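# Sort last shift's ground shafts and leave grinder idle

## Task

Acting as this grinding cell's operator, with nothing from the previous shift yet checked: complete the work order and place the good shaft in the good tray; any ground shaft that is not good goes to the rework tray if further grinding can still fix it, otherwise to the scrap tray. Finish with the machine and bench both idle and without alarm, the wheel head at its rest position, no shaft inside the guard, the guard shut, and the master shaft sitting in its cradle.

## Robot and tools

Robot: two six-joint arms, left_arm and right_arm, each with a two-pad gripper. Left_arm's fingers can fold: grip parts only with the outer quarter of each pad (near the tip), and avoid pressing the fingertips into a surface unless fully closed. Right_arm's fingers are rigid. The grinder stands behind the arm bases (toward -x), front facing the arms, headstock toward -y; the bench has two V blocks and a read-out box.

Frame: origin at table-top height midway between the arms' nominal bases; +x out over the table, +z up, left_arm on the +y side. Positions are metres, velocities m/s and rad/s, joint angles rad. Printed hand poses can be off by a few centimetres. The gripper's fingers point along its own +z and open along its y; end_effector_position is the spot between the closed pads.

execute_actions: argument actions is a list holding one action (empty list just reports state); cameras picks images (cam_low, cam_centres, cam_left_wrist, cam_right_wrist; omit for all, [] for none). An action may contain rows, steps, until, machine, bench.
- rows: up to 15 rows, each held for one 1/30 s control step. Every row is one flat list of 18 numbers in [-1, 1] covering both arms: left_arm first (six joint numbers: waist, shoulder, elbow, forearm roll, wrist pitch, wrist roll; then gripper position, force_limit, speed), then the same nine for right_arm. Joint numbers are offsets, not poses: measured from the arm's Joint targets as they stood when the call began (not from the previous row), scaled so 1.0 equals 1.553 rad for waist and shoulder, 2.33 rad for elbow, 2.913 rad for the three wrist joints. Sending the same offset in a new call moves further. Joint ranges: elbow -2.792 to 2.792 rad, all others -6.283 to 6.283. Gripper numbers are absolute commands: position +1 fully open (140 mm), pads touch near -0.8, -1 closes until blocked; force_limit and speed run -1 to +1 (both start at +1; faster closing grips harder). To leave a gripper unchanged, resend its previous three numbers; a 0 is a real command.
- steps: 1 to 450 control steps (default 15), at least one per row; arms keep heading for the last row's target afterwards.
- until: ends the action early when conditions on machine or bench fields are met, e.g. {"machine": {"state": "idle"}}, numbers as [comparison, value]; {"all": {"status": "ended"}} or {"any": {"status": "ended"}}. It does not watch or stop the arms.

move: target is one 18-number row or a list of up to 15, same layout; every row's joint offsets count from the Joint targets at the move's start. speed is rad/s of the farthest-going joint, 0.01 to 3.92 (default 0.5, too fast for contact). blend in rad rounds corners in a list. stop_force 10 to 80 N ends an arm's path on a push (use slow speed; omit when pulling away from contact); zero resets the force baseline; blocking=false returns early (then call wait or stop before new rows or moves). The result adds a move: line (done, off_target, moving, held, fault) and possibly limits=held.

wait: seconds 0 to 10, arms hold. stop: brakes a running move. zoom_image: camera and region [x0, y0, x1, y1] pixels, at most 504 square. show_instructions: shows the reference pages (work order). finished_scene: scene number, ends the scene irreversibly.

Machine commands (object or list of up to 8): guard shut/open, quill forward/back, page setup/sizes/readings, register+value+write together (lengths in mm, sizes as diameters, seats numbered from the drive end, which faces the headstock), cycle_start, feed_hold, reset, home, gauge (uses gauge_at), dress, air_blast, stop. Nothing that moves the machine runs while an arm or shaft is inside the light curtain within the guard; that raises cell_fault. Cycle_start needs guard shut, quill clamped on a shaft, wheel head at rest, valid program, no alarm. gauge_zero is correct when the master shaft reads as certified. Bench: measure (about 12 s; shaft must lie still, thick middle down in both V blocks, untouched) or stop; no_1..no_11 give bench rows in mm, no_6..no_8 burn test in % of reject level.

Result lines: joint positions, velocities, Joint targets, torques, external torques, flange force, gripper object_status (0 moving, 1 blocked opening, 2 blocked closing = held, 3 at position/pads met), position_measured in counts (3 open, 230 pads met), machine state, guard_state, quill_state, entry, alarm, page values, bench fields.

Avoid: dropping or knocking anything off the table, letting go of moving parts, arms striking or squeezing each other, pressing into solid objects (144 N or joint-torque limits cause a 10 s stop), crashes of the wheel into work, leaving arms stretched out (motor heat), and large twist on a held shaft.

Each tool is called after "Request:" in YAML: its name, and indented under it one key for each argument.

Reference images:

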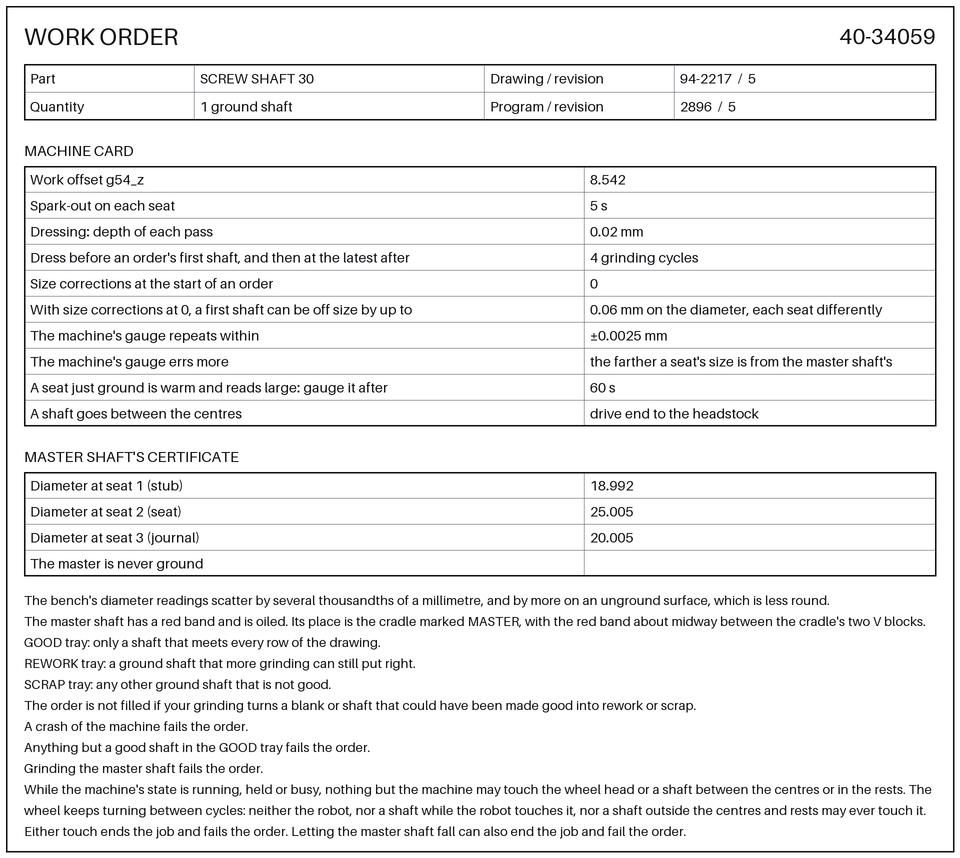

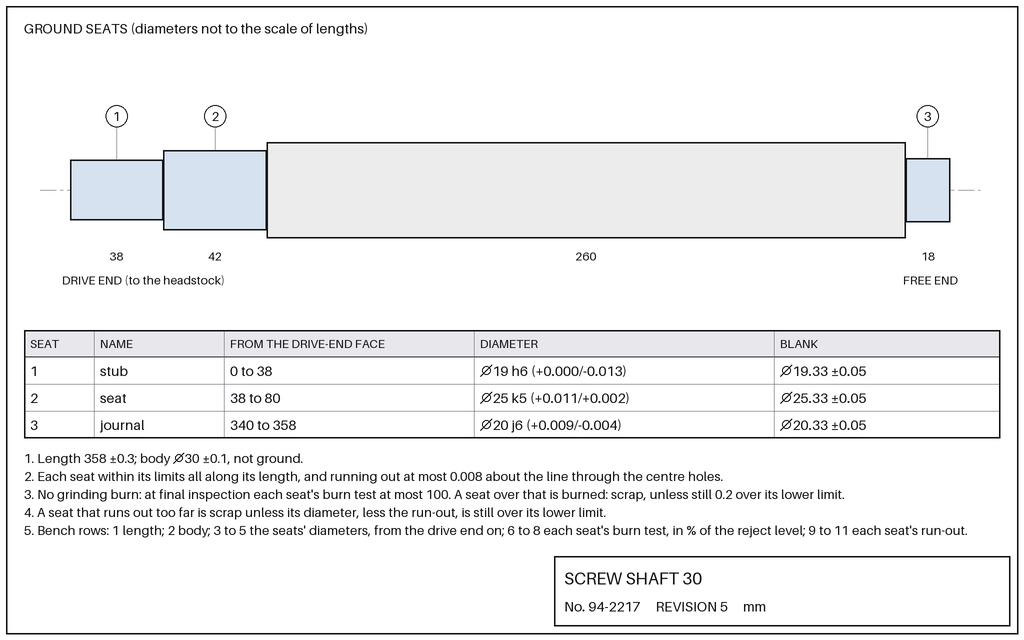

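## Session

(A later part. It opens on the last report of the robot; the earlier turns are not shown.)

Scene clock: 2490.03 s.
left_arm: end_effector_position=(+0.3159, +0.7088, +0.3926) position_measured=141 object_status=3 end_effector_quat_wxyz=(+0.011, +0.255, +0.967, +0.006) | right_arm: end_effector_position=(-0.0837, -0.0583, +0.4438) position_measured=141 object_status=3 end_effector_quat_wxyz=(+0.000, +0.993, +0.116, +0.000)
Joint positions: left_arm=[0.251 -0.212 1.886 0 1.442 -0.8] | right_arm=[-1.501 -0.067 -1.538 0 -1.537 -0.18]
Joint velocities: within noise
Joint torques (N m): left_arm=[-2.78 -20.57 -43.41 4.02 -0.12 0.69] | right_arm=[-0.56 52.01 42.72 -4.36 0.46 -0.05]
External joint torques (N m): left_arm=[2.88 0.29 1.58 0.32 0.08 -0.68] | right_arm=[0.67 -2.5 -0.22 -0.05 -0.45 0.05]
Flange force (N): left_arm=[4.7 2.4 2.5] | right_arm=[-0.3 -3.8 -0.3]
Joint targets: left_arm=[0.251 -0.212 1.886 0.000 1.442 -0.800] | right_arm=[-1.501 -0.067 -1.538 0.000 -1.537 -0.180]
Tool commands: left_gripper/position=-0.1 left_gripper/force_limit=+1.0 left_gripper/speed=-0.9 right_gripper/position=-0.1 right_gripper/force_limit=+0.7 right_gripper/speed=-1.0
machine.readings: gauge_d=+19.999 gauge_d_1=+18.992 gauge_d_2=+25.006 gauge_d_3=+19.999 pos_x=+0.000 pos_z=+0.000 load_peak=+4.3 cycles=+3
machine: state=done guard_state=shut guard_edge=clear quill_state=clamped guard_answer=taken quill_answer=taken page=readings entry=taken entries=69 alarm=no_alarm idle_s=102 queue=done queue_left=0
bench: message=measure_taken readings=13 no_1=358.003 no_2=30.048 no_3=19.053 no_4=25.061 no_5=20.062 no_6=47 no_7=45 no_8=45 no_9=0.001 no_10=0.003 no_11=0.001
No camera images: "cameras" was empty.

Request:
execute_actions:
  actions:
    - {"machine":[{"quill":"back"},{"guard":"open"}],"steps":200}
  cameras: ["cam_centres"]

Request:
move:
  target: [0,0,0,0,0,0,-0.1,1,-0.9,0.4147,-0.3361,0.2849,0,-0.0486,-0.2382,-0.1,0.7,-1]
  speed: 0.9
  cameras: ["cam_right_wrist"]

Request:
move:
  target:
    - [0,0,0,0,0,0,-0.1,1,-0.9,0,-0.0064,-0.1161,0,0.0965,0,-0.1,0.7,-1]
    - [0,0,0,0,0,0,-0.1,1,-0.9,0,-0.0210,-0.1479,0,0.1296,0,-0.1,0.7,-1]
  speed: [0.3,0.05]
  stop_force: 15
  cameras: ["cam_right_wrist","cam_centres"]

Scene clock: 2507.77 s.
left_arm: end_effector_position=(+0.3159, +0.7088, +0.3926) position_measured=141 object_status=3 end_effector_quat_wxyz=(+0.011, +0.255, +0.967, +0.006) | right_arm: end_effector_position=(-0.0837, -0.0583, +0.4438) position_measured=141 object_status=3 end_effector_quat_wxyz=(+0.000, +0.993, +0.116, +0.000)
Joint positions: left_arm=[0.251 -0.212 1.886 0 1.442 -0.8] | right_arm=[-1.501 -0.067 -1.538 0 -1.537 -0.18]
Joint velocities: within noise
Joint torques (N m): left_arm=[-2.3 -20.96 -43.33 4.05 -0.16 0.67] | right_arm=[-0.5 51.7 42.85 -4.26 0.48 -0.1]
External joint torques (N m): left_arm=[2.42 0.64 1.49 0.29 0.12 -0.67] | right_arm=[0.72 -2.98 -0.59 -0.13 -0.47 0.1]
Flange force (N): left_arm=[3.5 2.2 2.3] | right_arm=[-0.4 -4.0 0.3]
Joint targets: left_arm=[0.251 -0.212 1.886 0.000 1.442 -0.800] | right_arm=[-1.501 -0.067 -1.538 0.000 -1.537 -0.180]
Tool commands: left_gripper/position=-0.1 left_gripper/force_limit=+1.0 left_gripper/speed=-0.9 right_gripper/position=-0.1 right_gripper/force_limit=+0.7 right_gripper/speed=-1.0
machine.readings: gauge_d=+19.999 gauge_d_1=+0.000 gauge_d_2=+0.000 gauge_d_3=+0.000 pos_x=+0.000 pos_z=+0.000 load_peak=+4.3 cycles=+3
machine: state=idle guard_state=open guard_edge=clear quill_state=back guard_answer=taken quill_answer=taken page=readings entry=taken entries=69 alarm=no_alarm idle_s=120 queue=done queue_left=0
bench: message=measure_taken readings=13 no_1=358.003 no_2=30.048 no_3=19.053 no_4=25.061 no_5=20.062 no_6=47 no_7=45 no_8=45 no_9=0.001 no_10=0.003 no_11=0.001
Images, in order (width x height): cam_centres 896x504.

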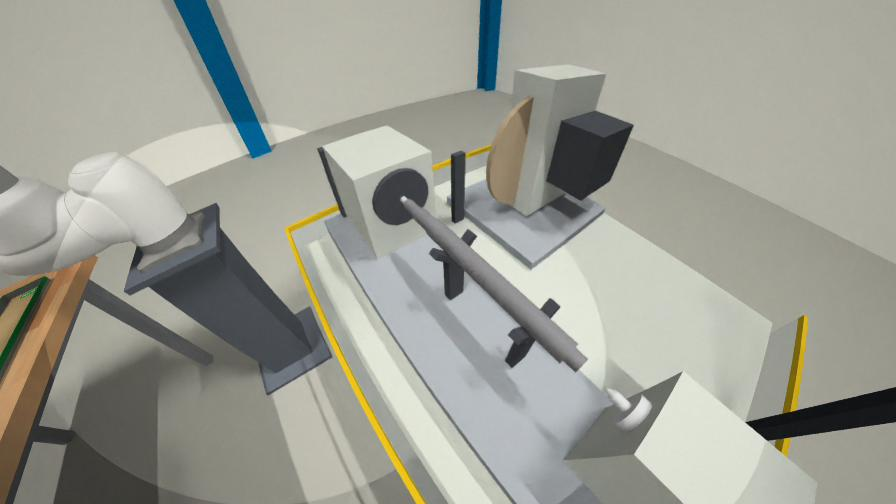

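Scene clock: 2509.20 s.
left_arm: end_effector_position=(+0.3159, +0.7088, +0.3926) position_measured=141 object_status=3 end_effector_quat_wxyz=(+0.011, +0.255, +0.967, +0.006) | right_arm: end_effector_position=(-0.6379, +0.0533, +0.4198) position_measured=141 object_status=3 end_effector_quat_wxyz=(+0.000, +0.707, +0.707, +0.000)
Joint positions: left_arm=[0.251 -0.212 1.886 0 1.442 -0.8] | right_arm=[-0.857 -0.589 -0.874 0 -1.678 -0.874]
Joint velocities: within noise
Joint torques (N m): left_arm=[-2.45 -20.45 -43.41 4.02 -0.1 0.69] | right_arm=[-0.96 103.16 42.72 -4.24 0.48 -0.11]
External joint torques (N m): left_arm=[2.49 0.6 1.72 0.3 0.06 -0.69] | right_arm=[1.15 -3.2 -0.52 -0.12 -0.43 0.11]
Flange force (N): left_arm=[3.8 2.1 2.8] | right_arm=[3.4 -4.4 -0.4]
Joint targets: left_arm=[0.251 -0.212 1.886 0.000 1.442 -0.800] | right_arm=[-0.857 -0.589 -0.874 0.000 -1.678 -0.874]
machine.readings: gauge_d=+19.999 gauge_d_1=+0.000 gauge_d_2=+0.000 gauge_d_3=+0.000 pos_x=+0.000 pos_z=+0.000 load_peak=+4.3 cycles=+3
machine: state=idle guard_state=open guard_edge=clear quill_state=back guard_answer=taken quill_answer=taken page=readings entry=taken entries=69 alarm=no_alarm idle_s=121 queue=done queue_left=0
bench: message=measure_taken readings=13 no_1=358.003 no_2=30.048 no_3=19.053 no_4=25.061 no_5=20.062 no_6=47 no_7=45 no_8=45 no_9=0.001 no_10=0.003 no_11=0.001
move: done
camera_calibration:
cam_right_wrist: T_world_to_cam=[[0.999995, -0.00311193, 0.000382075, 0.644105], [-0.00303256, -0.929077, 0.369873, -0.105416], [-0.000796042, -0.369873, -0.929082, 0.550864], [0, 0, 0, 1]] pos_world=[-0.643983, 0.107814, 0.550542]
Images, in order (width x height): cam_right_wrist 896x504.

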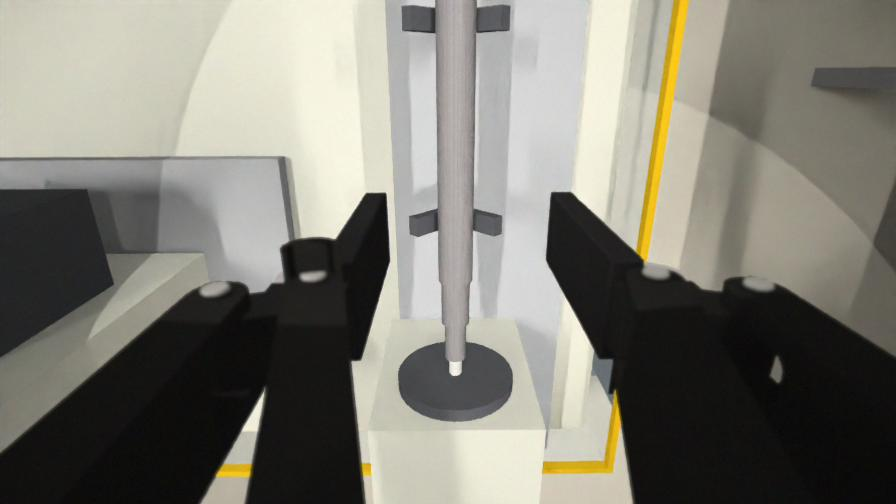

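Scene clock: 2512.77 s.
left_arm: end_effector_position=(+0.3159, +0.7088, +0.3926) position_measured=141 object_status=3 end_effector_quat_wxyz=(+0.011, +0.255, +0.967, +0.006) | right_arm: end_effector_position=(-0.6379, +0.0530, +0.1993) position_measured=141 object_status=3 end_effector_quat_wxyz=(+0.000, +0.707, +0.707, +0.000)
Joint positions: left_arm=[0.251 -0.212 1.886 0 1.442 -0.8] | right_arm=[-0.857 -0.622 -1.218 0 -1.301 -0.874]
Joint velocities: within noise
Joint torques (N m): left_arm=[-2.2 -20.93 -43.43 4.03 -0.12 0.65] | right_arm=[-0.55 104.86 41.51 -4.16 0.51 -0.07]
External joint torques (N m): left_arm=[2.31 0.66 1.67 0.29 0.08 -0.65] | right_arm=[0.65 -3.31 -0.63 -0.07 -0.48 0.07]
Flange force (N): left_arm=[3.5 1.9 2.7] | right_arm=[2.9 -3.2 1.5]
Joint targets: left_arm=[0.251 -0.212 1.886 0.000 1.442 -0.800] | right_arm=[-0.857 -0.622 -1.218 0.000 -1.301 -0.874]
machine.readings: gauge_d=+19.999 gauge_d_1=+0.000 gauge_d_2=+0.000 gauge_d_3=+0.000 pos_x=+0.000 pos_z=+0.000 load_peak=+4.3 cycles=+3
machine: state=idle guard_state=open guard_edge=clear quill_state=back guard_answer=taken quill_answer=taken page=readings entry=taken entries=69 alarm=no_alarm idle_s=125 queue=done queue_left=0
bench: message=measure_taken readings=13 no_1=358.003 no_2=30.048 no_3=19.053 no_4=25.061 no_5=20.062 no_6=47 no_7=45 no_8=45 no_9=0.001 no_10=0.003 no_11=0.001
move: done
camera_calibration:
cam_right_wrist: T_world_to_cam=[[0.999996, -0.00292545, 0.000310527, 0.644193], [-0.00283299, -0.929147, 0.369701, -0.0239444], [-0.000793016, -0.3697, -0.929151, 0.345897], [0, 0, 0, 1]] pos_world=[-0.643983, 0.107515, 0.330042]
Images, in order (width x height): cam_centres 896x504, cam_right_wrist 896x504.

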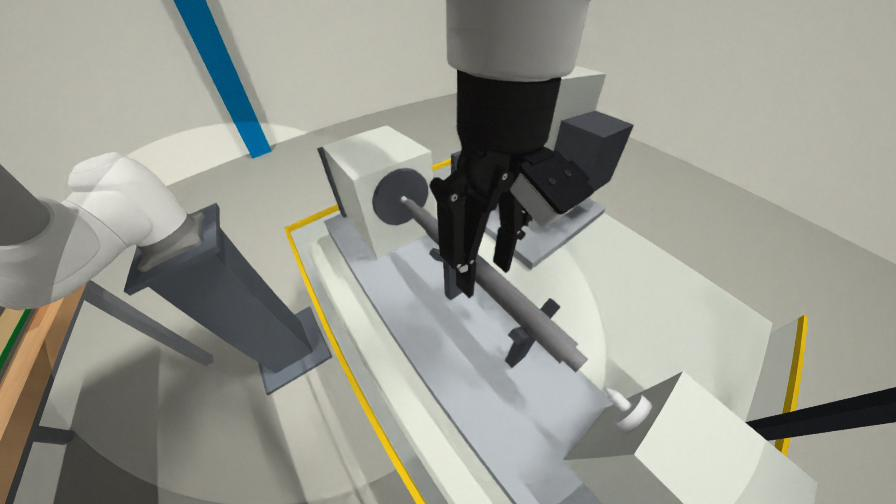

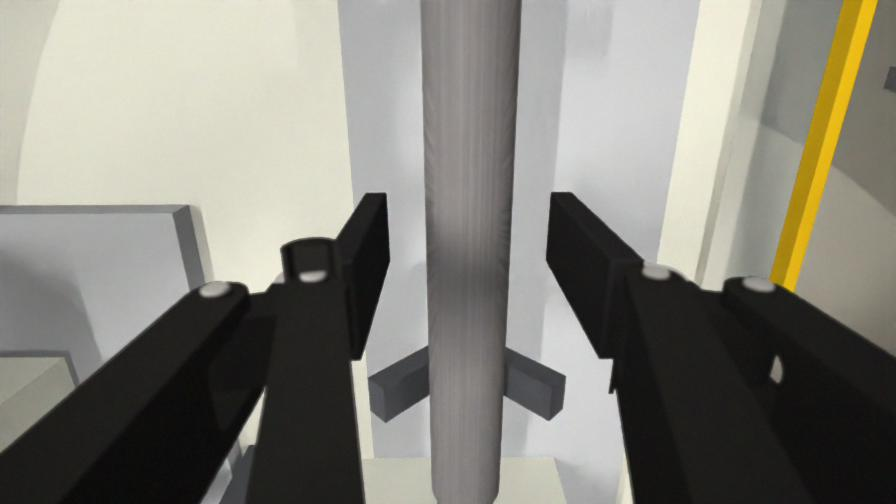

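Request:
execute_actions:
  actions:
    - {"rows":[[0,0,0,0,0,0,-0.1,1,-0.9,0,0,0,0,0,0,-1,1,-0.9]],"steps":90}
  cameras: []

Request:
move:
  target: [0,0,0,0,0,0,-0.1,1,-0.9,-0.0060,-0.0111,0.0120,0,-0.0037,-0.0032,-1,1,-0.9]
  speed: 0.03
  cameras: ["cam_centres"]

Request:
move:
  target:
    - [0,0,0,0,0,0,-0.1,1,-0.9,0,0.0047,0.0066,0,-0.0079,0,-1,1,-0.9]
    - [0,0,0,0,0,0,-0.1,1,-0.9,0,0.0200,0.1506,0,-0.1305,0,-1,1,-0.9]
  speed: [0.04,0.35]
  cameras: ["cam_right_wrist"]

Scene clock: 2526.03 s.
left_arm: end_effector_position=(+0.3159, +0.7088, +0.3926) position_measured=141 object_status=3 end_effector_quat_wxyz=(+0.011, +0.255, +0.967, +0.006) | right_arm: end_effector_position=(-0.6379, +0.0530, +0.1993) position_measured=189 object_status=2 end_effector_quat_wxyz=(+0.000, +0.707, +0.707, +0.000)
Joint positions: left_arm=[0.251 -0.212 1.886 0 1.442 -0.8] | right_arm=[-0.857 -0.622 -1.218 0 -1.301 -0.874]
Joint velocities: within noise
Joint torques (N m): left_arm=[-2.32 -20.11 -43.43 4.05 -0.08 0.64] | right_arm=[-4.94 95.03 33.62 -5.57 -0.88 0.04]
External joint torques (N m): left_arm=[2.39 0.02 1.6 0.28 0.03 -0.63] | right_arm=[5.05 6.7 7.34 1.33 0.92 -0.04]
Flange force (N): left_arm=[4.3 1.4 2.6] | right_arm=[2.9 -9.3 -9.6]
Joint targets: left_arm=[0.251 -0.212 1.886 0.000 1.442 -0.800] | right_arm=[-0.857 -0.622 -1.218 0.000 -1.301 -0.874]
machine.readings: gauge_d=+19.999 gauge_d_1=+0.000 gauge_d_2=+0.000 gauge_d_3=+0.000 pos_x=+0.000 pos_z=+0.000 load_peak=+4.3 cycles=+3
machine: state=idle guard_state=open guard_edge=clear quill_state=back guard_answer=taken quill_answer=taken page=readings entry=taken entries=69 alarm=no_alarm idle_s=138 queue=done queue_left=0
bench: message=measure_taken readings=13 no_1=358.003 no_2=30.048 no_3=19.053 no_4=25.061 no_5=20.062 no_6=47 no_7=45 no_8=45 no_9=0.001 no_10=0.003 no_11=0.001
No camera images: "cameras" was empty.

Scene clock: 2527.20 s.
left_arm: end_effector_position=(+0.3159, +0.7088, +0.3926) position_measured=141 object_status=3 end_effector_quat_wxyz=(+0.011, +0.255, +0.967, +0.006) | right_arm: end_effector_position=(-0.6377, +0.0660, +0.1988) position_measured=189 object_status=2 end_effector_quat_wxyz=(+0.000, +0.707, +0.707, +0.000)
Joint positions: left_arm=[0.251 -0.212 1.886 0 1.442 -0.8] | right_arm=[-0.867 -0.639 -1.19 0 -1.311 -0.883]
Joint velocities: within noise
Joint torques (N m): left_arm=[-2.31 -20.42 -43.34 4.05 -0.13 0.67] | right_arm=[-23.88 71.93 34.87 -13.47 10.04 -0.05]
External joint torques (N m): left_arm=[2.42 0.09 1.49 0.29 0.09 -0.67] | right_arm=[24 31.02 6.13 9.24 -10 0.05]
Flange force (N): left_arm=[4.1 1.5 2.3] | right_arm=[-35.3 -6.3 -36.0]
Joint targets: left_arm=[0.251 -0.212 1.886 0.000 1.442 -0.800] | right_arm=[-0.867 -0.639 -1.190 0.000 -1.311 -0.883]
machine.readings: gauge_d=+19.999 gauge_d_1=+0.000 gauge_d_2=+0.000 gauge_d_3=+0.000 pos_x=+0.000 pos_z=+0.000 load_peak=+4.3 cycles=+3
machine: state=idle guard_state=open guard_edge=clear quill_state=back guard_answer=taken quill_answer=taken page=readings entry=taken entries=69 alarm=no_alarm idle_s=139 queue=done queue_left=0
bench: message=measure_taken readings=13 no_1=358.003 no_2=30.048 no_3=19.053 no_4=25.061 no_5=20.062 no_6=47 no_7=45 no_8=45 no_9=0.001 no_10=0.003 no_11=0.001
move: done
Images, in order (width x height): cam_centres 896x504.

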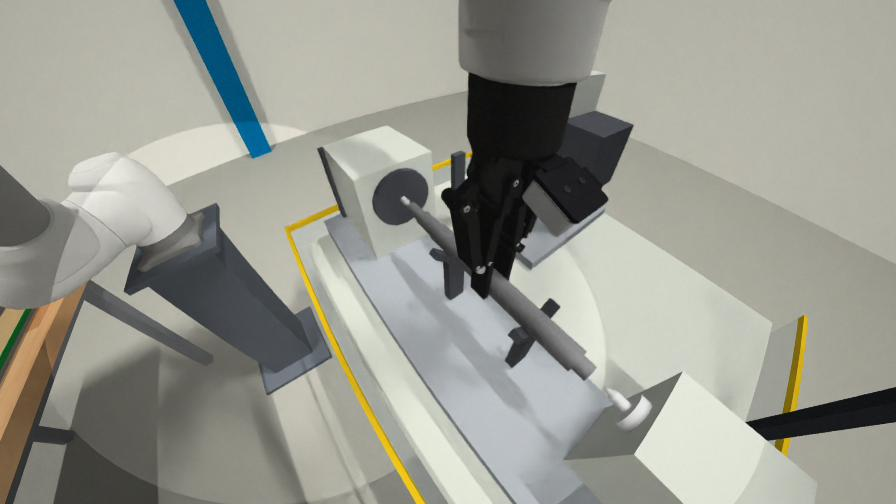

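Scene clock: 2529.17 s.
left_arm: end_effector_position=(+0.3159, +0.7088, +0.3926) position_measured=141 object_status=3 end_effector_quat_wxyz=(+0.011, +0.255, +0.967, +0.006) | right_arm: end_effector_position=(-0.6372, +0.0655, +0.4219) position_measured=189 object_status=2 end_effector_quat_wxyz=(-0.001, +0.707, +0.707, +0.000)
Joint positions: left_arm=[0.251 -0.212 1.886 0 1.442 -0.8] | right_arm=[-0.867 -0.608 -0.84 0 -1.692 -0.883]
Joint velocities: within noise
Joint torques (N m): left_arm=[-2.21 -20.6 -43.42 4.02 -0.1 0.67] | right_arm=[-0.27 120.89 50.63 -4.18 0.39 -0.12]
External joint torques (N m): left_arm=[2.27 0.63 1.7 0.3 0.06 -0.67] | right_arm=[0.38 -19.42 -8.58 -0.17 -0.34 0.13]
Flange force (N): left_arm=[3.4 1.8 2.8] | right_arm=[9.2 -7.7 13.4]
Joint targets: left_arm=[0.251 -0.212 1.886 0.000 1.442 -0.800] | right_arm=[-0.867 -0.608 -0.840 0.000 -1.692 -0.883]
machine.readings: gauge_d=+19.999 gauge_d_1=+0.000 gauge_d_2=+0.000 gauge_d_3=+0.000 pos_x=+0.000 pos_z=+0.000 load_peak=+4.3 cycles=+3
machine: state=idle guard_state=open guard_edge=clear quill_state=back guard_answer=taken quill_answer=taken page=readings entry=taken entries=69 alarm=no_alarm idle_s=141 queue=done queue_left=0
bench: message=measure_taken readings=13 no_1=358.003 no_2=30.048 no_3=19.053 no_4=25.061 no_5=20.062 no_6=47 no_7=45 no_8=45 no_9=0.001 no_10=0.003 no_11=0.001
move: done
camera_calibration:
cam_right_wrist: T_world_to_cam=[[0.999995, -0.00294271, -0.000864896, 0.643913], [-0.00241752, -0.929742, 0.368204, -0.0937329], [-0.00188765, -0.3682, -0.929745, 0.556683], [0, 0, 0, 1]] pos_world=[-0.643086, 0.119718, 0.552643]
Images, in order (width x height): cam_right_wrist 896x504.

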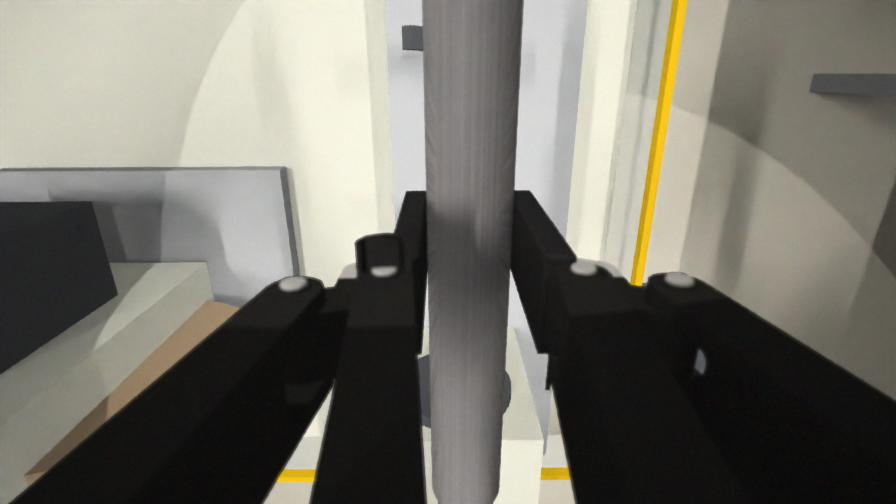

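Request:
move:
  target: [0,0,0,0,0,0,-0.1,1,-0.9,-0.4085,0.3487,-0.2997,0,0.0532,0.2414,-1,1,-0.9]
  speed: 0.7
  cameras: []

Request:
move:
  target: [0,0,0,0,0,0,-0.1,1,-0.9,-0.5103,-0.3525,0.2096,0,0.0204,0.8863,-1,1,-0.9]
  speed: 0.7
  cameras: ["cam_right_wrist"]

Request:
move:
  target:
    - [0,0,0,0,0,0,-0.1,1,-0.9,0,-0.0325,-0.0727,0,0.0756,0,-1,1,-0.9]
    - [0,0,0,0,0,0,-0.1,1,-0.9,0,-0.0603,-0.0979,0,0.1106,0,-1,1,-0.9]
    - [0,0,0,0,0,0,-0.1,1,-0.9,0,-0.066,-0.103,0,0.1180,0,-1,1,-0.9]
  speed: [0.3,0.2,0.015]
  stop_force: 12
  cameras: ["cam_right_wrist"]

Scene clock: 2540.57 s.
left_arm: end_effector_position=(+0.3159, +0.7088, +0.3926) position_measured=141 object_status=3 end_effector_quat_wxyz=(+0.011, +0.255, +0.967, +0.006) | right_arm: end_effector_position=(-0.0839, -0.0585, +0.4442) position_measured=189 object_status=2 end_effector_quat_wxyz=(+0.000, +0.993, +0.116, +0.000)
Joint positions: left_arm=[0.251 -0.212 1.886 0 1.442 -0.8] | right_arm=[-1.501 -0.066 -1.538 0 -1.536 -0.18]
Joint velocities: within noise
Joint torques (N m): left_arm=[-2.19 -20.6 -43.42 4 -0.08 0.72] | right_arm=[-1.1 62.17 52.34 -4.14 0.39 -0.17]
External joint torques (N m): left_arm=[2.3 0.25 1.58 0.33 0.04 -0.71] | right_arm=[1.17 -12.44 -9.7 -0.29 -0.38 0.17]
Flange force (N): left_arm=[3.7 1.4 2.6] | right_arm=[-1.4 -3.6 16.8]
Joint targets: left_arm=[0.251 -0.212 1.886 0.000 1.442 -0.800] | right_arm=[-1.501 -0.066 -1.538 0.000 -1.537 -0.180]
machine.readings: gauge_d=+19.999 gauge_d_1=+0.000 gauge_d_2=+0.000 gauge_d_3=+0.000 pos_x=+0.000 pos_z=+0.000 load_peak=+4.3 cycles=+3
machine: state=idle guard_state=open guard_edge=clear quill_state=back guard_answer=taken quill_answer=taken page=readings entry=taken entries=69 alarm=no_alarm idle_s=152 queue=done queue_left=0
bench: message=measure_taken readings=13 no_1=358.003 no_2=30.048 no_3=19.053 no_4=25.061 no_5=20.062 no_6=47 no_7=45 no_8=45 no_9=0.001 no_10=0.003 no_11=0.001
move: done
No camera images: "cameras" was empty.

Scene clock: 2544.67 s.
left_arm: end_effector_position=(+0.3159, +0.7088, +0.3926) position_measured=141 object_status=3 end_effector_quat_wxyz=(+0.011, +0.255, +0.967, +0.006) | right_arm: end_effector_position=(+0.5551, -0.0078, +0.2993) position_measured=189 object_status=2 end_effector_quat_wxyz=(+0.000, +0.000, +1.000, +0.000)
Joint positions: left_arm=[0.251 -0.212 1.886 0 1.442 -0.8] | right_arm=[-2.294 -0.614 -1.049 0 -1.477 2.402]
Joint velocities: within noise
Joint torques (N m): left_arm=[-2.36 -20.39 -43.27 4.08 -0.13 0.65] | right_arm=[-0.53 121.28 52.43 -4.25 0.51 -0.08]
External joint torques (N m): left_arm=[2.45 0.27 1.61 0.24 0.1 -0.65] | right_arm=[0.79 -18.86 -10.24 -0.04 -0.55 0.08]
Flange force (N): left_arm=[4.1 1.7 2.5] | right_arm=[-2.4 3.8 17.8]
Joint targets: left_arm=[0.251 -0.212 1.886 0.000 1.442 -0.800] | right_arm=[-2.294 -0.614 -1.049 0.000 -1.477 2.402]
machine.readings: gauge_d=+19.999 gauge_d_1=+0.000 gauge_d_2=+0.000 gauge_d_3=+0.000 pos_x=+0.000 pos_z=+0.000 load_peak=+4.3 cycles=+3
machine: state=idle guard_state=open guard_edge=clear quill_state=back guard_answer=taken quill_answer=taken page=readings entry=taken entries=69 alarm=no_alarm idle_s=156 queue=done queue_left=0
bench: message=measure_taken readings=13 no_1=358.003 no_2=30.048 no_3=19.053 no_4=25.061 no_5=20.062 no_6=47 no_7=45 no_8=45 no_9=0.001 no_10=0.003 no_11=0.001
move: done
camera_calibration:
cam_right_wrist: T_world_to_cam=[[0.00262332, 0.999996, 0.001377, 0.0120767], [0.928666, -0.00294694, 0.370904, -0.624295], [0.370907, 0.000305776, -0.92867, 0.213645], [0, 0, 0, 1]] pos_world=[0.500487, -0.0139817, 0.429943]
Images, in order (width x height): cam_right_wrist 896x504.

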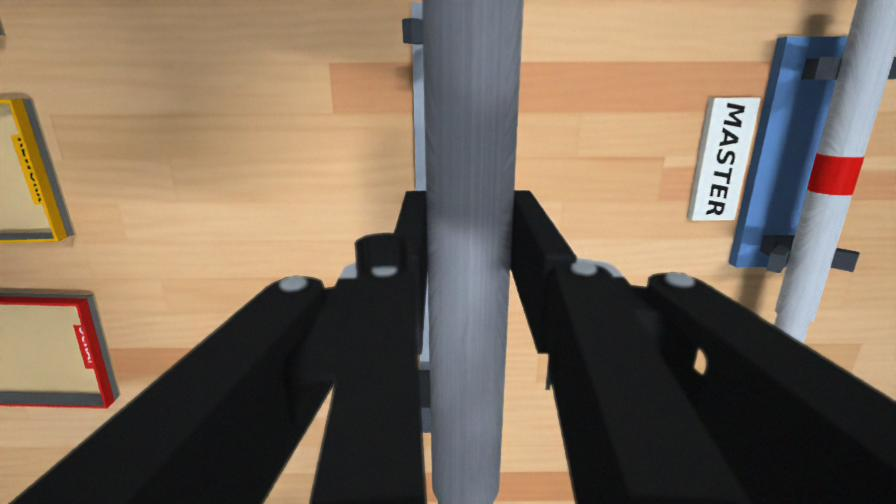

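Scene clock: 2547.67 s.
left_arm: end_effector_position=(+0.3159, +0.7088, +0.3926) position_measured=141 object_status=3 end_effector_quat_wxyz=(+0.011, +0.255, +0.967, +0.006) | right_arm: end_effector_position=(+0.5557, -0.0072, +0.0798) position_measured=189 object_status=2 end_effector_quat_wxyz=(+0.001, +0.000, +1.000, +0.001)
Joint positions: left_arm=[0.251 -0.212 1.886 0 1.442 -0.8] | right_arm=[-2.294 -0.714 -1.286 0 -1.139 2.402]
Joint velocities: within noise
Joint torques (N m): left_arm=[-2.54 -20.51 -43.51 4 -0.11 0.65] | right_arm=[1.59 102.37 40.51 -3.06 4.03 -0.2]
External joint torques (N m): left_arm=[2.65 0.18 1.65 0.33 0.07 -0.65] | right_arm=[-1.27 4.11 -2.18 -0.84 -4.06 0.2]
Flange force (N): left_arm=[4.5 1.9 2.6] | right_arm=[4.3 -6.0 -7.1]
Joint targets: left_arm=[0.251 -0.212 1.886 0.000 1.442 -0.800] | right_arm=[-2.294 -0.714 -1.286 0.000 -1.139 2.402]
machine.readings: gauge_d=+19.999 gauge_d_1=+0.000 gauge_d_2=+0.000 gauge_d_3=+0.000 pos_x=+0.000 pos_z=+0.000 load_peak=+4.3 cycles=+3
machine: state=idle guard_state=open guard_edge=clear quill_state=back guard_answer=taken quill_answer=taken page=readings entry=taken entries=69 alarm=no_alarm idle_s=159 queue=done queue_left=0
bench: message=measure_taken readings=13 no_1=358.003 no_2=30.048 no_3=19.053 no_4=25.061 no_5=20.062 no_6=47 no_7=45 no_8=45 no_9=0.001 no_10=0.003 no_11=0.001
move: contact (right_arm); path passed 2 of 3 targets
camera_calibration:
cam_right_wrist: T_world_to_cam=[[0.00265209, 0.999994, 0.00213987, 0.0117012], [0.928432, -0.00325724, 0.371487, -0.543318], [0.371492, 0.0010015, -0.928436, 0.00919063], [0, 0, 0, 1]] pos_world=[0.500989, -0.01348, 0.210343]
Images, in order (width x height): cam_right_wrist 896x504.

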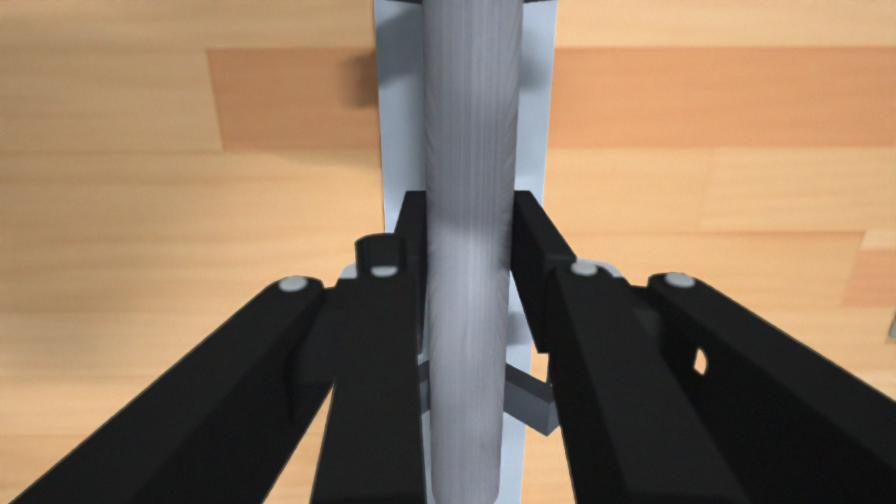

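Request:
execute_actions:
  actions:
    - {"rows":[[0,0,0,0,0,0,-0.1,1,-0.9,0,0,0,0,0,0,-0.36,0.7,-1]],"steps":45,"machine":{"guard":"shut"}}
  cameras: []

Request:
execute_actions:
  actions:
    - {"rows":[[0,0,0,0,0,0,-0.1,1,-0.9,0,0,0,0,0,0,-0.1,0.7,-1]],"steps":50}
  cameras: []

Request:
move:
  target:
    - [0,0,0,0,0,0,-0.1,1,-0.9,0,0.0045,0.0031,0,-0.0049,0,-0.1,0.7,-1]
    - [0,0,0,0,0,0,-0.1,1,-0.9,0,0.0645,0.1013,0,-0.1161,0,-0.1,0.7,-1]
  speed: [0.1,0.4]
  cameras: ["cam_right_wrist"]

Request:
execute_actions:
  actions:
    - {"bench":{"measure":true},"steps":420,"until":{"bench":{"readings":["=",14]}}}
  cameras: []

Request:
execute_actions:
  actions:
    - {"bench":{"measure":true},"steps":420,"until":{"bench":{"readings":["=",15]}}}
  cameras: []

Request:
execute_actions:
  actions:
    - {"bench":{"measure":true},"steps":420,"until":{"bench":{"readings":["=",16]}}}
  cameras: []

Request:
execute_actions:
  actions:
    - {"bench":{"measure":true},"steps":420,"until":{"bench":{"readings":["=",17]}}}
  cameras: []

Request:
execute_actions:
  actions:
    - {"bench":{"measure":true},"steps":420,"until":{"bench":{"readings":["=",18]}}}
  cameras: []

Request:
execute_actions:
  actions:
    - {"bench":{"measure":true},"steps":420,"until":{"bench":{"readings":["=",19]}}}
  cameras: []

Request:
execute_actions:
  actions:
    - {"bench":{"measure":true},"steps":420,"until":{"bench":{"readings":["=",20]}}}
  cameras: []

Request:
execute_actions:
  actions:
    - {"bench":{"measure":true},"steps":420,"until":{"bench":{"readings":["=",21]}}}
  cameras: []

Request:
execute_actions:
  actions:
    - {"bench":{"measure":true},"steps":420,"until":{"bench":{"readings":["=",22]}}}
  cameras: []

Scene clock: 2572.47 s.
left_arm: end_effector_position=(+0.3159, +0.7088, +0.3926) position_measured=141 object_status=3 end_effector_quat_wxyz=(+0.011, +0.255, +0.967, +0.006) | right_arm: end_effector_position=(+0.5557, -0.0072, +0.0798) position_measured=174 object_status=3 end_effector_quat_wxyz=(+0.001, +0.000, +1.000, +0.001)
Joint positions: left_arm=[0.251 -0.212 1.886 0 1.442 -0.8] | right_arm=[-2.294 -0.714 -1.286 0 -1.139 2.402]
Joint velocities: within noise
Joint torques (N m): left_arm=[-2.14 -20.7 -43.51 4.04 -0.08 0.69] | right_arm=[-1 109.57 39.07 -3.79 0.44 -0.1]
External joint torques (N m): left_arm=[2.21 0.66 1.75 0.27 0.04 -0.69] | right_arm=[1.24 -2.25 -0.48 -0.14 -0.48 0.1]
Flange force (N): left_arm=[3.3 1.6 2.9] | right_arm=[-0.8 2.9 1.2]
Joint targets: left_arm=[0.251 -0.212 1.886 0.000 1.442 -0.800] | right_arm=[-2.294 -0.714 -1.286 0.000 -1.139 2.402]
machine.readings: gauge_d=+19.999 gauge_d_1=+0.000 gauge_d_2=+0.000 gauge_d_3=+0.000 pos_x=+0.000 pos_z=+0.000 load_peak=+4.3 cycles=+3
machine: state=idle guard_state=between guard_edge=clear quill_state=back guard_answer=taken quill_answer=taken page=readings entry=taken entries=69 alarm=no_alarm idle_s=184 queue=running queue_left=0
bench: message=measure_taken readings=13 no_1=358.003 no_2=30.048 no_3=19.053 no_4=25.061 no_5=20.062 no_6=47 no_7=45 no_8=45 no_9=0.001 no_10=0.003 no_11=0.001
No camera images: "cameras" was empty.

Scene clock: 2574.33 s.
left_arm: end_effector_position=(+0.3159, +0.7088, +0.3926) position_measured=141 object_status=3 end_effector_quat_wxyz=(+0.011, +0.255, +0.967, +0.006) | right_arm: end_effector_position=(+0.5557, -0.0072, +0.0798) position_measured=141 object_status=3 end_effector_quat_wxyz=(+0.001, +0.000, +1.000, +0.001)
Joint positions: left_arm=[0.251 -0.212 1.886 0 1.442 -0.8] | right_arm=[-2.294 -0.714 -1.286 0 -1.139 2.402]
Joint velocities: within noise
Joint torques (N m): left_arm=[-2.06 -20.52 -43.52 4.05 -0.09 0.68] | right_arm=[-0.65 109.98 38.84 -3.79 0.56 -0.18]
External joint torques (N m): left_arm=[2.17 0.24 1.68 0.28 0.05 -0.68] | right_arm=[0.91 -2.72 -0.26 -0.13 -0.6 0.18]
Flange force (N): left_arm=[3.6 1.1 2.7] | right_arm=[-2.0 3.8 1.3]
Joint targets: left_arm=[0.251 -0.212 1.886 0.000 1.442 -0.800] | right_arm=[-2.294 -0.714 -1.286 0.000 -1.139 2.402]
machine.readings: gauge_d=+19.999 gauge_d_1=+0.000 gauge_d_2=+0.000 gauge_d_3=+0.000 pos_x=+0.000 pos_z=+0.000 load_peak=+4.3 cycles=+3
machine: state=idle guard_state=shut guard_edge=clear quill_state=back guard_answer=taken quill_answer=taken page=readings entry=taken entries=69 alarm=no_alarm idle_s=186 queue=done queue_left=0
bench: message=measure_taken readings=13 no_1=358.003 no_2=30.048 no_3=19.053 no_4=25.061 no_5=20.062 no_6=47 no_7=45 no_8=45 no_9=0.001 no_10=0.003 no_11=0.001
No camera images: "cameras" was empty.

Scene clock: 2575.67 s.
left_arm: end_effector_position=(+0.3159, +0.7088, +0.3926) position_measured=141 object_status=3 end_effector_quat_wxyz=(+0.011, +0.255, +0.967, +0.006) | right_arm: end_effector_position=(+0.5549, -0.0081, +0.2988) position_measured=141 object_status=3 end_effector_quat_wxyz=(+0.000, +0.000, +1.000, +0.000)
Joint positions: left_arm=[0.251 -0.212 1.886 0 1.442 -0.8] | right_arm=[-2.294 -0.614 -1.05 0 -1.477 2.402]
Joint velocities: within noise
Joint torques (N m): left_arm=[-2.25 -20.75 -43.28 4.08 -0.09 0.66] | right_arm=[-0.64 105.54 42.29 -4.15 0.47 -0.09]
External joint torques (N m): left_arm=[2.33 0.59 1.48 0.25 0.05 -0.66] | right_arm=[0.88 -2.31 0.17 -0.17 -0.51 0.09]
Flange force (N): left_arm=[3.4 2.0 2.4] | right_arm=[-3.0 4.6 -0.7]
Joint targets: left_arm=[0.251 -0.212 1.886 0.000 1.442 -0.800] | right_arm=[-2.294 -0.614 -1.050 0.000 -1.477 2.402]
machine.readings: gauge_d=+19.999 gauge_d_1=+0.000 gauge_d_2=+0.000 gauge_d_3=+0.000 pos_x=+0.000 pos_z=+0.000 load_peak=+4.3 cycles=+3
machine: state=idle guard_state=shut guard_edge=clear quill_state=back guard_answer=taken quill_answer=taken page=readings entry=taken entries=69 alarm=no_alarm idle_s=187 queue=done queue_left=0
bench: message=measure_taken readings=13 no_1=358.003 no_2=30.048 no_3=19.053 no_4=25.061 no_5=20.062 no_6=47 no_7=45 no_8=45 no_9=0.001 no_10=0.003 no_11=0.001
move: done
camera_calibration:
cam_right_wrist: T_world_to_cam=[[0.00265227, 0.999996, 0.000743063, 0.0125367], [0.928913, -0.00273888, 0.370287, -0.623871], [0.370288, -0.000291859, -0.928917, 0.213625], [0, 0, 0, 1]] pos_world=[0.500386, -0.014183, 0.429442]
Images, in order (width x height): cam_right_wrist 896x504.

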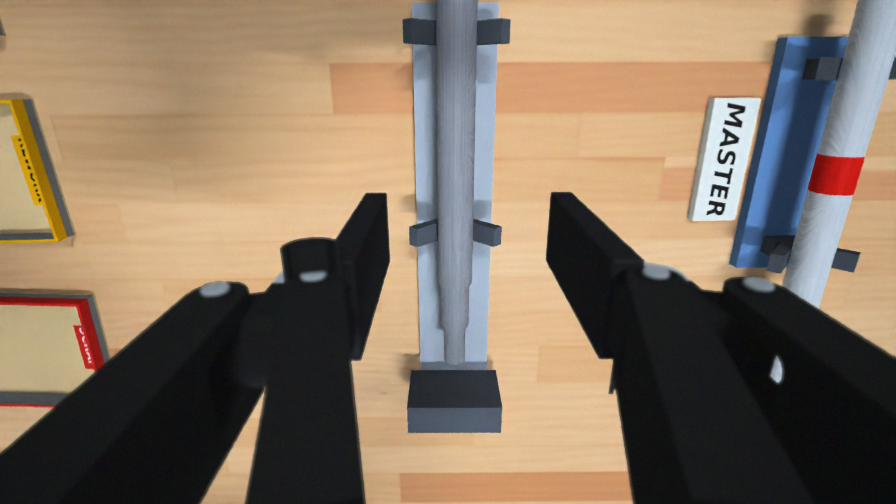

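Scene clock: 2587.87 s.
left_arm: end_effector_position=(+0.3159, +0.7088, +0.3926) position_measured=141 object_status=3 end_effector_quat_wxyz=(+0.011, +0.255, +0.967, +0.006) | right_arm: end_effector_position=(+0.5549, -0.0081, +0.2987) position_measured=141 object_status=3 end_effector_quat_wxyz=(+0.000, +0.000, +1.000, +0.000)
Joint positions: left_arm=[0.251 -0.212 1.886 0 1.442 -0.8] | right_arm=[-2.294 -0.614 -1.05 0 -1.477 2.402]
Joint velocities: within noise
Joint torques (N m): left_arm=[-2.19 -20.76 -43.58 4.02 -0.1 0.62] | right_arm=[-0.69 105.37 42.71 -4.24 0.49 -0.16]
External joint torques (N m): left_arm=[2.28 0.62 1.86 0.29 0.06 -0.62] | right_arm=[0.88 -2.11 -0.26 -0.08 -0.53 0.16]
Flange force (N): left_arm=[3.7 1.7 3.0] | right_arm=[-1.8 3.4 -0.1]
Joint targets: left_arm=[0.251 -0.212 1.886 0.000 1.442 -0.800] | right_arm=[-2.294 -0.614 -1.050 0.000 -1.477 2.402]
Tool commands: left_gripper/position=-0.1 left_gripper/force_limit=+1.0 left_gripper/speed=-0.9 right_gripper/position=-0.1 right_gripper/force_limit=+0.7 right_gripper/speed=-1.0
machine.readings: gauge_d=+19.999 gauge_d_1=+0.000 gauge_d_2=+0.000 gauge_d_3=+0.000 pos_x=+0.000 pos_z=+0.000 load_peak=+4.3 cycles=+3
machine: state=idle guard_state=shut guard_edge=clear quill_state=back guard_answer=taken quill_answer=taken page=readings entry=taken entries=69 alarm=no_alarm idle_s=199 queue=done queue_left=0
bench: message=measure_taken readings=14 no_1=357.997 no_2=30.048 no_3=18.991 no_4=25.007 no_5=19.994 no_6=47 no_7=46 no_8=45 no_9=0.001 no_10=0.000 no_11=0.000
No camera images: "cameras" was empty.

Scene clock: 2600.07 s.
left_arm: end_effector_position=(+0.3159, +0.7088, +0.3926) position_measured=141 object_status=3 end_effector_quat_wxyz=(+0.011, +0.255, +0.967, +0.006) | right_arm: end_effector_position=(+0.5549, -0.0081, +0.2987) position_measured=141 object_status=3 end_effector_quat_wxyz=(+0.000, +0.000, +1.000, +0.000)
Joint positions: left_arm=[0.251 -0.212 1.886 0 1.442 -0.8] | right_arm=[-2.294 -0.614 -1.05 0 -1.477 2.402]
Joint velocities: within noise
Joint torques (N m): left_arm=[-2.42 -20.51 -43.39 4.08 -0.11 0.68] | right_arm=[-1.09 105.4 42.78 -4.26 0.41 -0.14]
External joint torques (N m): left_arm=[2.49 0.42 1.6 0.24 0.06 -0.68] | right_arm=[1.39 -3.21 -0.7 -0.02 -0.45 0.13]
Flange force (N): left_arm=[3.9 1.9 2.6] | right_arm=[-1.8 4.2 0.9]
Joint targets: left_arm=[0.251 -0.212 1.886 0.000 1.442 -0.800] | right_arm=[-2.294 -0.614 -1.050 0.000 -1.477 2.402]
Tool commands: left_gripper/position=-0.1 left_gripper/force_limit=+1.0 left_gripper/speed=-0.9 right_gripper/position=-0.1 right_gripper/force_limit=+0.7 right_gripper/speed=-1.0
machine.readings: gauge_d=+19.999 gauge_d_1=+0.000 gauge_d_2=+0.000 gauge_d_3=+0.000 pos_x=+0.000 pos_z=+0.000 load_peak=+4.3 cycles=+3
machine: state=idle guard_state=shut guard_edge=clear quill_state=back guard_answer=taken quill_answer=taken page=readings entry=taken entries=69 alarm=no_alarm idle_s=211 queue=done queue_left=0
bench: message=measure_taken readings=15 no_1=357.999 no_2=30.050 no_3=18.999 no_4=25.008 no_5=20.000 no_6=40 no_7=45 no_8=45 no_9=0.001 no_10=0.001 no_11=0.001
No camera images: "cameras" was empty.

Scene clock: 2612.27 s.
left_arm: end_effector_position=(+0.3159, +0.7088, +0.3926) position_measured=141 object_status=3 end_effector_quat_wxyz=(+0.011, +0.255, +0.967, +0.006) | right_arm: end_effector_position=(+0.5549, -0.0081, +0.2987) position_measured=141 object_status=3 end_effector_quat_wxyz=(+0.000, +0.000, +1.000, +0.000)
Joint positions: left_arm=[0.251 -0.212 1.886 0 1.442 -0.8] | right_arm=[-2.294 -0.614 -1.05 0 -1.477 2.402]
Joint velocities: within noise
Joint torques (N m): left_arm=[-2.33 -20.57 -43.41 4.05 -0.13 0.65] | right_arm=[-0.24 105.04 42.5 -4.13 0.34 -0.02]
External joint torques (N m): left_arm=[2.42 0.41 1.65 0.27 0.09 -0.65] | right_arm=[0.51 -2.37 -0.2 -0.17 -0.37 0.02]
Flange force (N): left_arm=[3.9 1.8 2.6] | right_arm=[-2.5 3.4 0.1]
Joint targets: left_arm=[0.251 -0.212 1.886 0.000 1.442 -0.800] | right_arm=[-2.294 -0.614 -1.050 0.000 -1.477 2.402]
Tool commands: left_gripper/position=-0.1 left_gripper/force_limit=+1.0 left_gripper/speed=-0.9 right_gripper/position=-0.1 right_gripper/force_limit=+0.7 right_gripper/speed=-1.0
machine.readings: gauge_d=+19.999 gauge_d_1=+0.000 gauge_d_2=+0.000 gauge_d_3=+0.000 pos_x=+0.000 pos_z=+0.000 load_peak=+4.3 cycles=+3
machine: state=idle guard_state=shut guard_edge=clear quill_state=back guard_answer=taken quill_answer=taken page=readings entry=taken entries=69 alarm=no_alarm idle_s=223 queue=done queue_left=0
bench: message=measure_taken readings=16 no_1=358.000 no_2=30.046 no_3=18.992 no_4=25.006 no_5=19.995 no_6=45 no_7=43 no_8=46 no_9=0.001 no_10=0.000 no_11=0.000
No camera images: "cameras" was empty.

Scene clock: 2624.47 s.
left_arm: end_effector_position=(+0.3159, +0.7088, +0.3926) position_measured=141 object_status=3 end_effector_quat_wxyz=(+0.011, +0.255, +0.967, +0.006) | right_arm: end_effector_position=(+0.5549, -0.0081, +0.2987) position_measured=141 object_status=3 end_effector_quat_wxyz=(+0.000, +0.000, +1.000, +0.000)
Joint positions: left_arm=[0.251 -0.212 1.886 0 1.442 -0.8] | right_arm=[-2.294 -0.614 -1.05 0 -1.477 2.402]
Joint velocities: within noise
Joint torques (N m): left_arm=[-2.29 -20.73 -43.37 4.06 -0.13 0.67] | right_arm=[-1.14 105.22 42.9 -4.25 0.45 -0.02]
External joint torques (N m): left_arm=[2.38 0.59 1.57 0.26 0.08 -0.67] | right_arm=[1.43 -3.05 -0.78 -0.03 -0.49 0.02]
Flange force (N): left_arm=[3.5 2.0 2.5] | right_arm=[-1.5 3.8 0.9]
Joint targets: left_arm=[0.251 -0.212 1.886 0.000 1.442 -0.800] | right_arm=[-2.294 -0.614 -1.050 0.000 -1.477 2.402]
Tool commands: left_gripper/position=-0.1 left_gripper/force_limit=+1.0 left_gripper/speed=-0.9 right_gripper/position=-0.1 right_gripper/force_limit=+0.7 right_gripper/speed=-1.0
machine.readings: gauge_d=+19.999 gauge_d_1=+0.000 gauge_d_2=+0.000 gauge_d_3=+0.000 pos_x=+0.000 pos_z=+0.000 load_peak=+4.3 cycles=+3
machine: state=idle guard_state=shut guard_edge=clear quill_state=back guard_answer=taken quill_answer=taken page=readings entry=taken entries=69 alarm=no_alarm idle_s=235 queue=done queue_left=0
bench: message=measure_taken readings=17 no_1=358.001 no_2=30.044 no_3=18.985 no_4=25.009 no_5=19.999 no_6=47 no_7=46 no_8=44 no_9=0.000 no_10=0.001 no_11=0.000
No camera images: "cameras" was empty.

Scene clock: 2636.67 s.
left_arm: end_effector_position=(+0.3159, +0.7088, +0.3926) position_measured=141 object_status=3 end_effector_quat_wxyz=(+0.011, +0.255, +0.967, +0.006) | right_arm: end_effector_position=(+0.5549, -0.0081, +0.2987) position_measured=141 object_status=3 end_effector_quat_wxyz=(+0.000, +0.000, +1.000, +0.000)
Joint positions: left_arm=[0.251 -0.212 1.886 0 1.442 -0.8] | right_arm=[-2.294 -0.614 -1.05 0 -1.477 2.402]
Joint velocities: within noise
Joint torques (N m): left_arm=[-2.32 -20.74 -43.37 4.08 -0.07 0.69] | right_arm=[-1.28 105.6 42.69 -4.13 0.43 -0.04]
External joint torques (N m): left_arm=[2.41 0.51 1.54 0.25 0.03 -0.69] | right_arm=[1.56 -2.9 -0.4 -0.17 -0.47 0.04]
Flange force (N): left_arm=[3.6 2.0 2.6] | right_arm=[-2.0 4.5 0.3]
Joint targets: left_arm=[0.251 -0.212 1.886 0.000 1.442 -0.800] | right_arm=[-2.294 -0.614 -1.050 0.000 -1.477 2.402]
Tool commands: left_gripper/position=-0.1 left_gripper/force_limit=+1.0 left_gripper/speed=-0.9 right_gripper/position=-0.1 right_gripper/force_limit=+0.7 right_gripper/speed=-1.0
machine.readings: gauge_d=+19.999 gauge_d_1=+0.000 gauge_d_2=+0.000 gauge_d_3=+0.000 pos_x=+0.000 pos_z=+0.000 load_peak=+4.3 cycles=+3
machine: state=idle guard_state=shut guard_edge=clear quill_state=back guard_answer=taken quill_answer=taken page=readings entry=taken entries=69 alarm=no_alarm idle_s=248 queue=done queue_left=0
bench: message=measure_taken readings=18 no_1=357.997 no_2=30.050 no_3=18.998 no_4=25.005 no_5=20.004 no_6=43 no_7=45 no_8=48 no_9=0.000 no_10=0.000 no_11=0.000
No camera images: "cameras" was empty.

Scene clock: 2648.87 s.
left_arm: end_effector_position=(+0.3159, +0.7088, +0.3926) position_measured=141 object_status=3 end_effector_quat_wxyz=(+0.011, +0.255, +0.967, +0.006) | right_arm: end_effector_position=(+0.5549, -0.0081, +0.2987) position_measured=141 object_status=3 end_effector_quat_wxyz=(+0.000, +0.000, +1.000, +0.000)
Joint positions: left_arm=[0.251 -0.212 1.886 0 1.442 -0.8] | right_arm=[-2.294 -0.614 -1.05 0 -1.477 2.402]
Joint velocities: within noise
Joint torques (N m): left_arm=[-2.12 -20.41 -43.53 4.07 -0.1 0.68] | right_arm=[-0.74 105.51 42.72 -4.21 0.42 -0.16]
External joint torques (N m): left_arm=[2.2 0.31 1.78 0.25 0.06 -0.68] | right_arm=[0.99 -2.99 -0.48 -0.09 -0.46 0.16]
Flange force (N): left_arm=[3.7 1.1 2.9] | right_arm=[-2.3 4.1 0.5]
Joint targets: left_arm=[0.251 -0.212 1.886 0.000 1.442 -0.800] | right_arm=[-2.294 -0.614 -1.050 0.000 -1.477 2.402]
Tool commands: left_gripper/position=-0.1 left_gripper/force_limit=+1.0 left_gripper/speed=-0.9 right_gripper/position=-0.1 right_gripper/force_limit=+0.7 right_gripper/speed=-1.0
machine.readings: gauge_d=+19.999 gauge_d_1=+0.000 gauge_d_2=+0.000 gauge_d_3=+0.000 pos_x=+0.000 pos_z=+0.000 load_peak=+4.3 cycles=+3
machine: state=idle guard_state=shut guard_edge=clear quill_state=back guard_answer=taken quill_answer=taken page=readings entry=taken entries=69 alarm=no_alarm idle_s=260 queue=done queue_left=0
bench: message=measure_taken readings=19 no_1=357.996 no_2=30.042 no_3=18.998 no_4=25.010 no_5=19.996 no_6=47 no_7=44 no_8=44 no_9=0.000 no_10=0.000 no_11=0.000
No camera images: "cameras" was empty.

Scene clock: 2661.07 s.
left_arm: end_effector_position=(+0.3159, +0.7088, +0.3926) position_measured=141 object_status=3 end_effector_quat_wxyz=(+0.011, +0.255, +0.967, +0.006) | right_arm: end_effector_position=(+0.5549, -0.0081, +0.2987) position_measured=141 object_status=3 end_effector_quat_wxyz=(+0.000, +0.000, +1.000, +0.000)
Joint positions: left_arm=[0.251 -0.212 1.886 0 1.442 -0.8] | right_arm=[-2.294 -0.614 -1.05 0 -1.477 2.402]
Joint velocities: within noise
Joint torques (N m): left_arm=[-2.49 -20.43 -43.36 4.03 -0.14 0.67] | right_arm=[-0.3 105.33 42.58 -4.3 0.39 -0.14]
External joint torques (N m): left_arm=[2.61 0.2 1.61 0.29 0.11 -0.67] | right_arm=[0.59 -2.75 -0.35 0 -0.43 0.14]
Flange force (N): left_arm=[4.4 1.9 2.5] | right_arm=[-2.6 3.8 0.3]
Joint targets: left_arm=[0.251 -0.212 1.886 0.000 1.442 -0.800] | right_arm=[-2.294 -0.614 -1.050 0.000 -1.477 2.402]
Tool commands: left_gripper/position=-0.1 left_gripper/force_limit=+1.0 left_gripper/speed=-0.9 right_gripper/position=-0.1 right_gripper/force_limit=+0.7 right_gripper/speed=-1.0
machine.readings: gauge_d=+19.999 gauge_d_1=+0.000 gauge_d_2=+0.000 gauge_d_3=+0.000 pos_x=+0.000 pos_z=+0.000 load_peak=+4.3 cycles=+3
machine: state=idle guard_state=shut guard_edge=clear quill_state=back guard_answer=taken quill_answer=taken page=readings entry=taken entries=69 alarm=no_alarm idle_s=272 queue=done queue_left=0
bench: message=measure_taken readings=20 no_1=357.998 no_2=30.041 no_3=18.983 no_4=25.005 no_5=19.995 no_6=46 no_7=46 no_8=43 no_9=0.000 no_10=0.001 no_11=0.001
No camera images: "cameras" was empty.

Scene clock: 2673.27 s.
left_arm: end_effector_position=(+0.3159, +0.7088, +0.3926) position_measured=141 object_status=3 end_effector_quat_wxyz=(+0.011, +0.255, +0.967, +0.006) | right_arm: end_effector_position=(+0.5549, -0.0081, +0.2987) position_measured=141 object_status=3 end_effector_quat_wxyz=(+0.000, +0.000, +1.000, +0.000)
Joint positions: left_arm=[0.251 -0.212 1.886 0 1.442 -0.8] | right_arm=[-2.294 -0.614 -1.05 0 -1.477 2.402]
Joint velocities: within noise
Joint torques (N m): left_arm=[-2.47 -20.71 -43.37 4.02 -0.1 0.65] | right_arm=[-0.59 105.54 42.58 -4.22 0.37 -0.07]
External joint torques (N m): left_arm=[2.64 0.03 1.45 0.32 0.06 -0.65] | right_arm=[0.9 -3.72 -0.58 -0.05 -0.4 0.07]
Flange force (N): left_arm=[4.5 1.9 2.3] | right_arm=[-3.2 4.7 0.8]
Joint targets: left_arm=[0.251 -0.212 1.886 0.000 1.442 -0.800] | right_arm=[-2.294 -0.614 -1.050 0.000 -1.477 2.402]
Tool commands: left_gripper/position=-0.1 left_gripper/force_limit=+1.0 left_gripper/speed=-0.9 right_gripper/position=-0.1 right_gripper/force_limit=+0.7 right_gripper/speed=-1.0
machine.readings: gauge_d=+19.999 gauge_d_1=+0.000 gauge_d_2=+0.000 gauge_d_3=+0.000 pos_x=+0.000 pos_z=+0.000 load_peak=+4.3 cycles=+3
machine: state=idle guard_state=shut guard_edge=clear quill_state=back guard_answer=taken quill_answer=taken page=readings entry=taken entries=69 alarm=no_alarm idle_s=284 queue=done queue_left=0
bench: message=measure_taken readings=21 no_1=357.999 no_2=30.040 no_3=18.994 no_4=25.009 no_5=19.990 no_6=45 no_7=45 no_8=45 no_9=0.000 no_10=0.000 no_11=0.001
No camera images: "cameras" was empty.

Scene clock: 2685.47 s.
left_arm: end_effector_position=(+0.3159, +0.7088, +0.3926) position_measured=141 object_status=3 end_effector_quat_wxyz=(+0.011, +0.255, +0.967, +0.006) | right_arm: end_effector_position=(+0.5549, -0.0081, +0.2987) position_measured=141 object_status=3 end_effector_quat_wxyz=(+0.000, +0.000, +1.000, +0.000)
Joint positions: left_arm=[0.251 -0.212 1.886 0 1.442 -0.8] | right_arm=[-2.294 -0.614 -1.05 0 -1.477 2.402]
Joint velocities: within noise
Joint torques (N m): left_arm=[-2.06 -20.4 -43.42 4.03 -0.03 0.71] | right_arm=[-0.7 105.02 42.56 -4.18 0.42 -0.15]
External joint torques (N m): left_arm=[2.16 0.21 1.67 0.29 -0.01 -0.7] | right_arm=[0.96 -2.84 -0.49 -0.11 -0.46 0.15]
Flange force (N): left_arm=[3.6 1.0 2.8] | right_arm=[-2.1 3.9 0.4]
Joint targets: left_arm=[0.251 -0.212 1.886 0.000 1.442 -0.800] | right_arm=[-2.294 -0.614 -1.050 0.000 -1.477 2.402]
Tool commands: left_gripper/position=-0.1 left_gripper/force_limit=+1.0 left_gripper/speed=-0.9 right_gripper/position=-0.1 right_gripper/force_limit=+0.7 right_gripper/speed=-1.0
machine.readings: gauge_d=+19.999 gauge_d_1=+0.000 gauge_d_2=+0.000 gauge_d_3=+0.000 pos_x=+0.000 pos_z=+0.000 load_peak=+4.3 cycles=+3
machine: state=idle guard_state=shut guard_edge=clear quill_state=back guard_answer=taken quill_answer=taken page=readings entry=taken entries=69 alarm=no_alarm idle_s=296 queue=done queue_left=0
bench: message=measure_taken readings=22 no_1=357.999 no_2=30.037 no_3=18.995 no_4=25.002 no_5=20.010 no_6=45 no_7=45 no_8=46 no_9=0.000 no_10=0.001 no_11=0.002
No camera images: "cameras" was empty.


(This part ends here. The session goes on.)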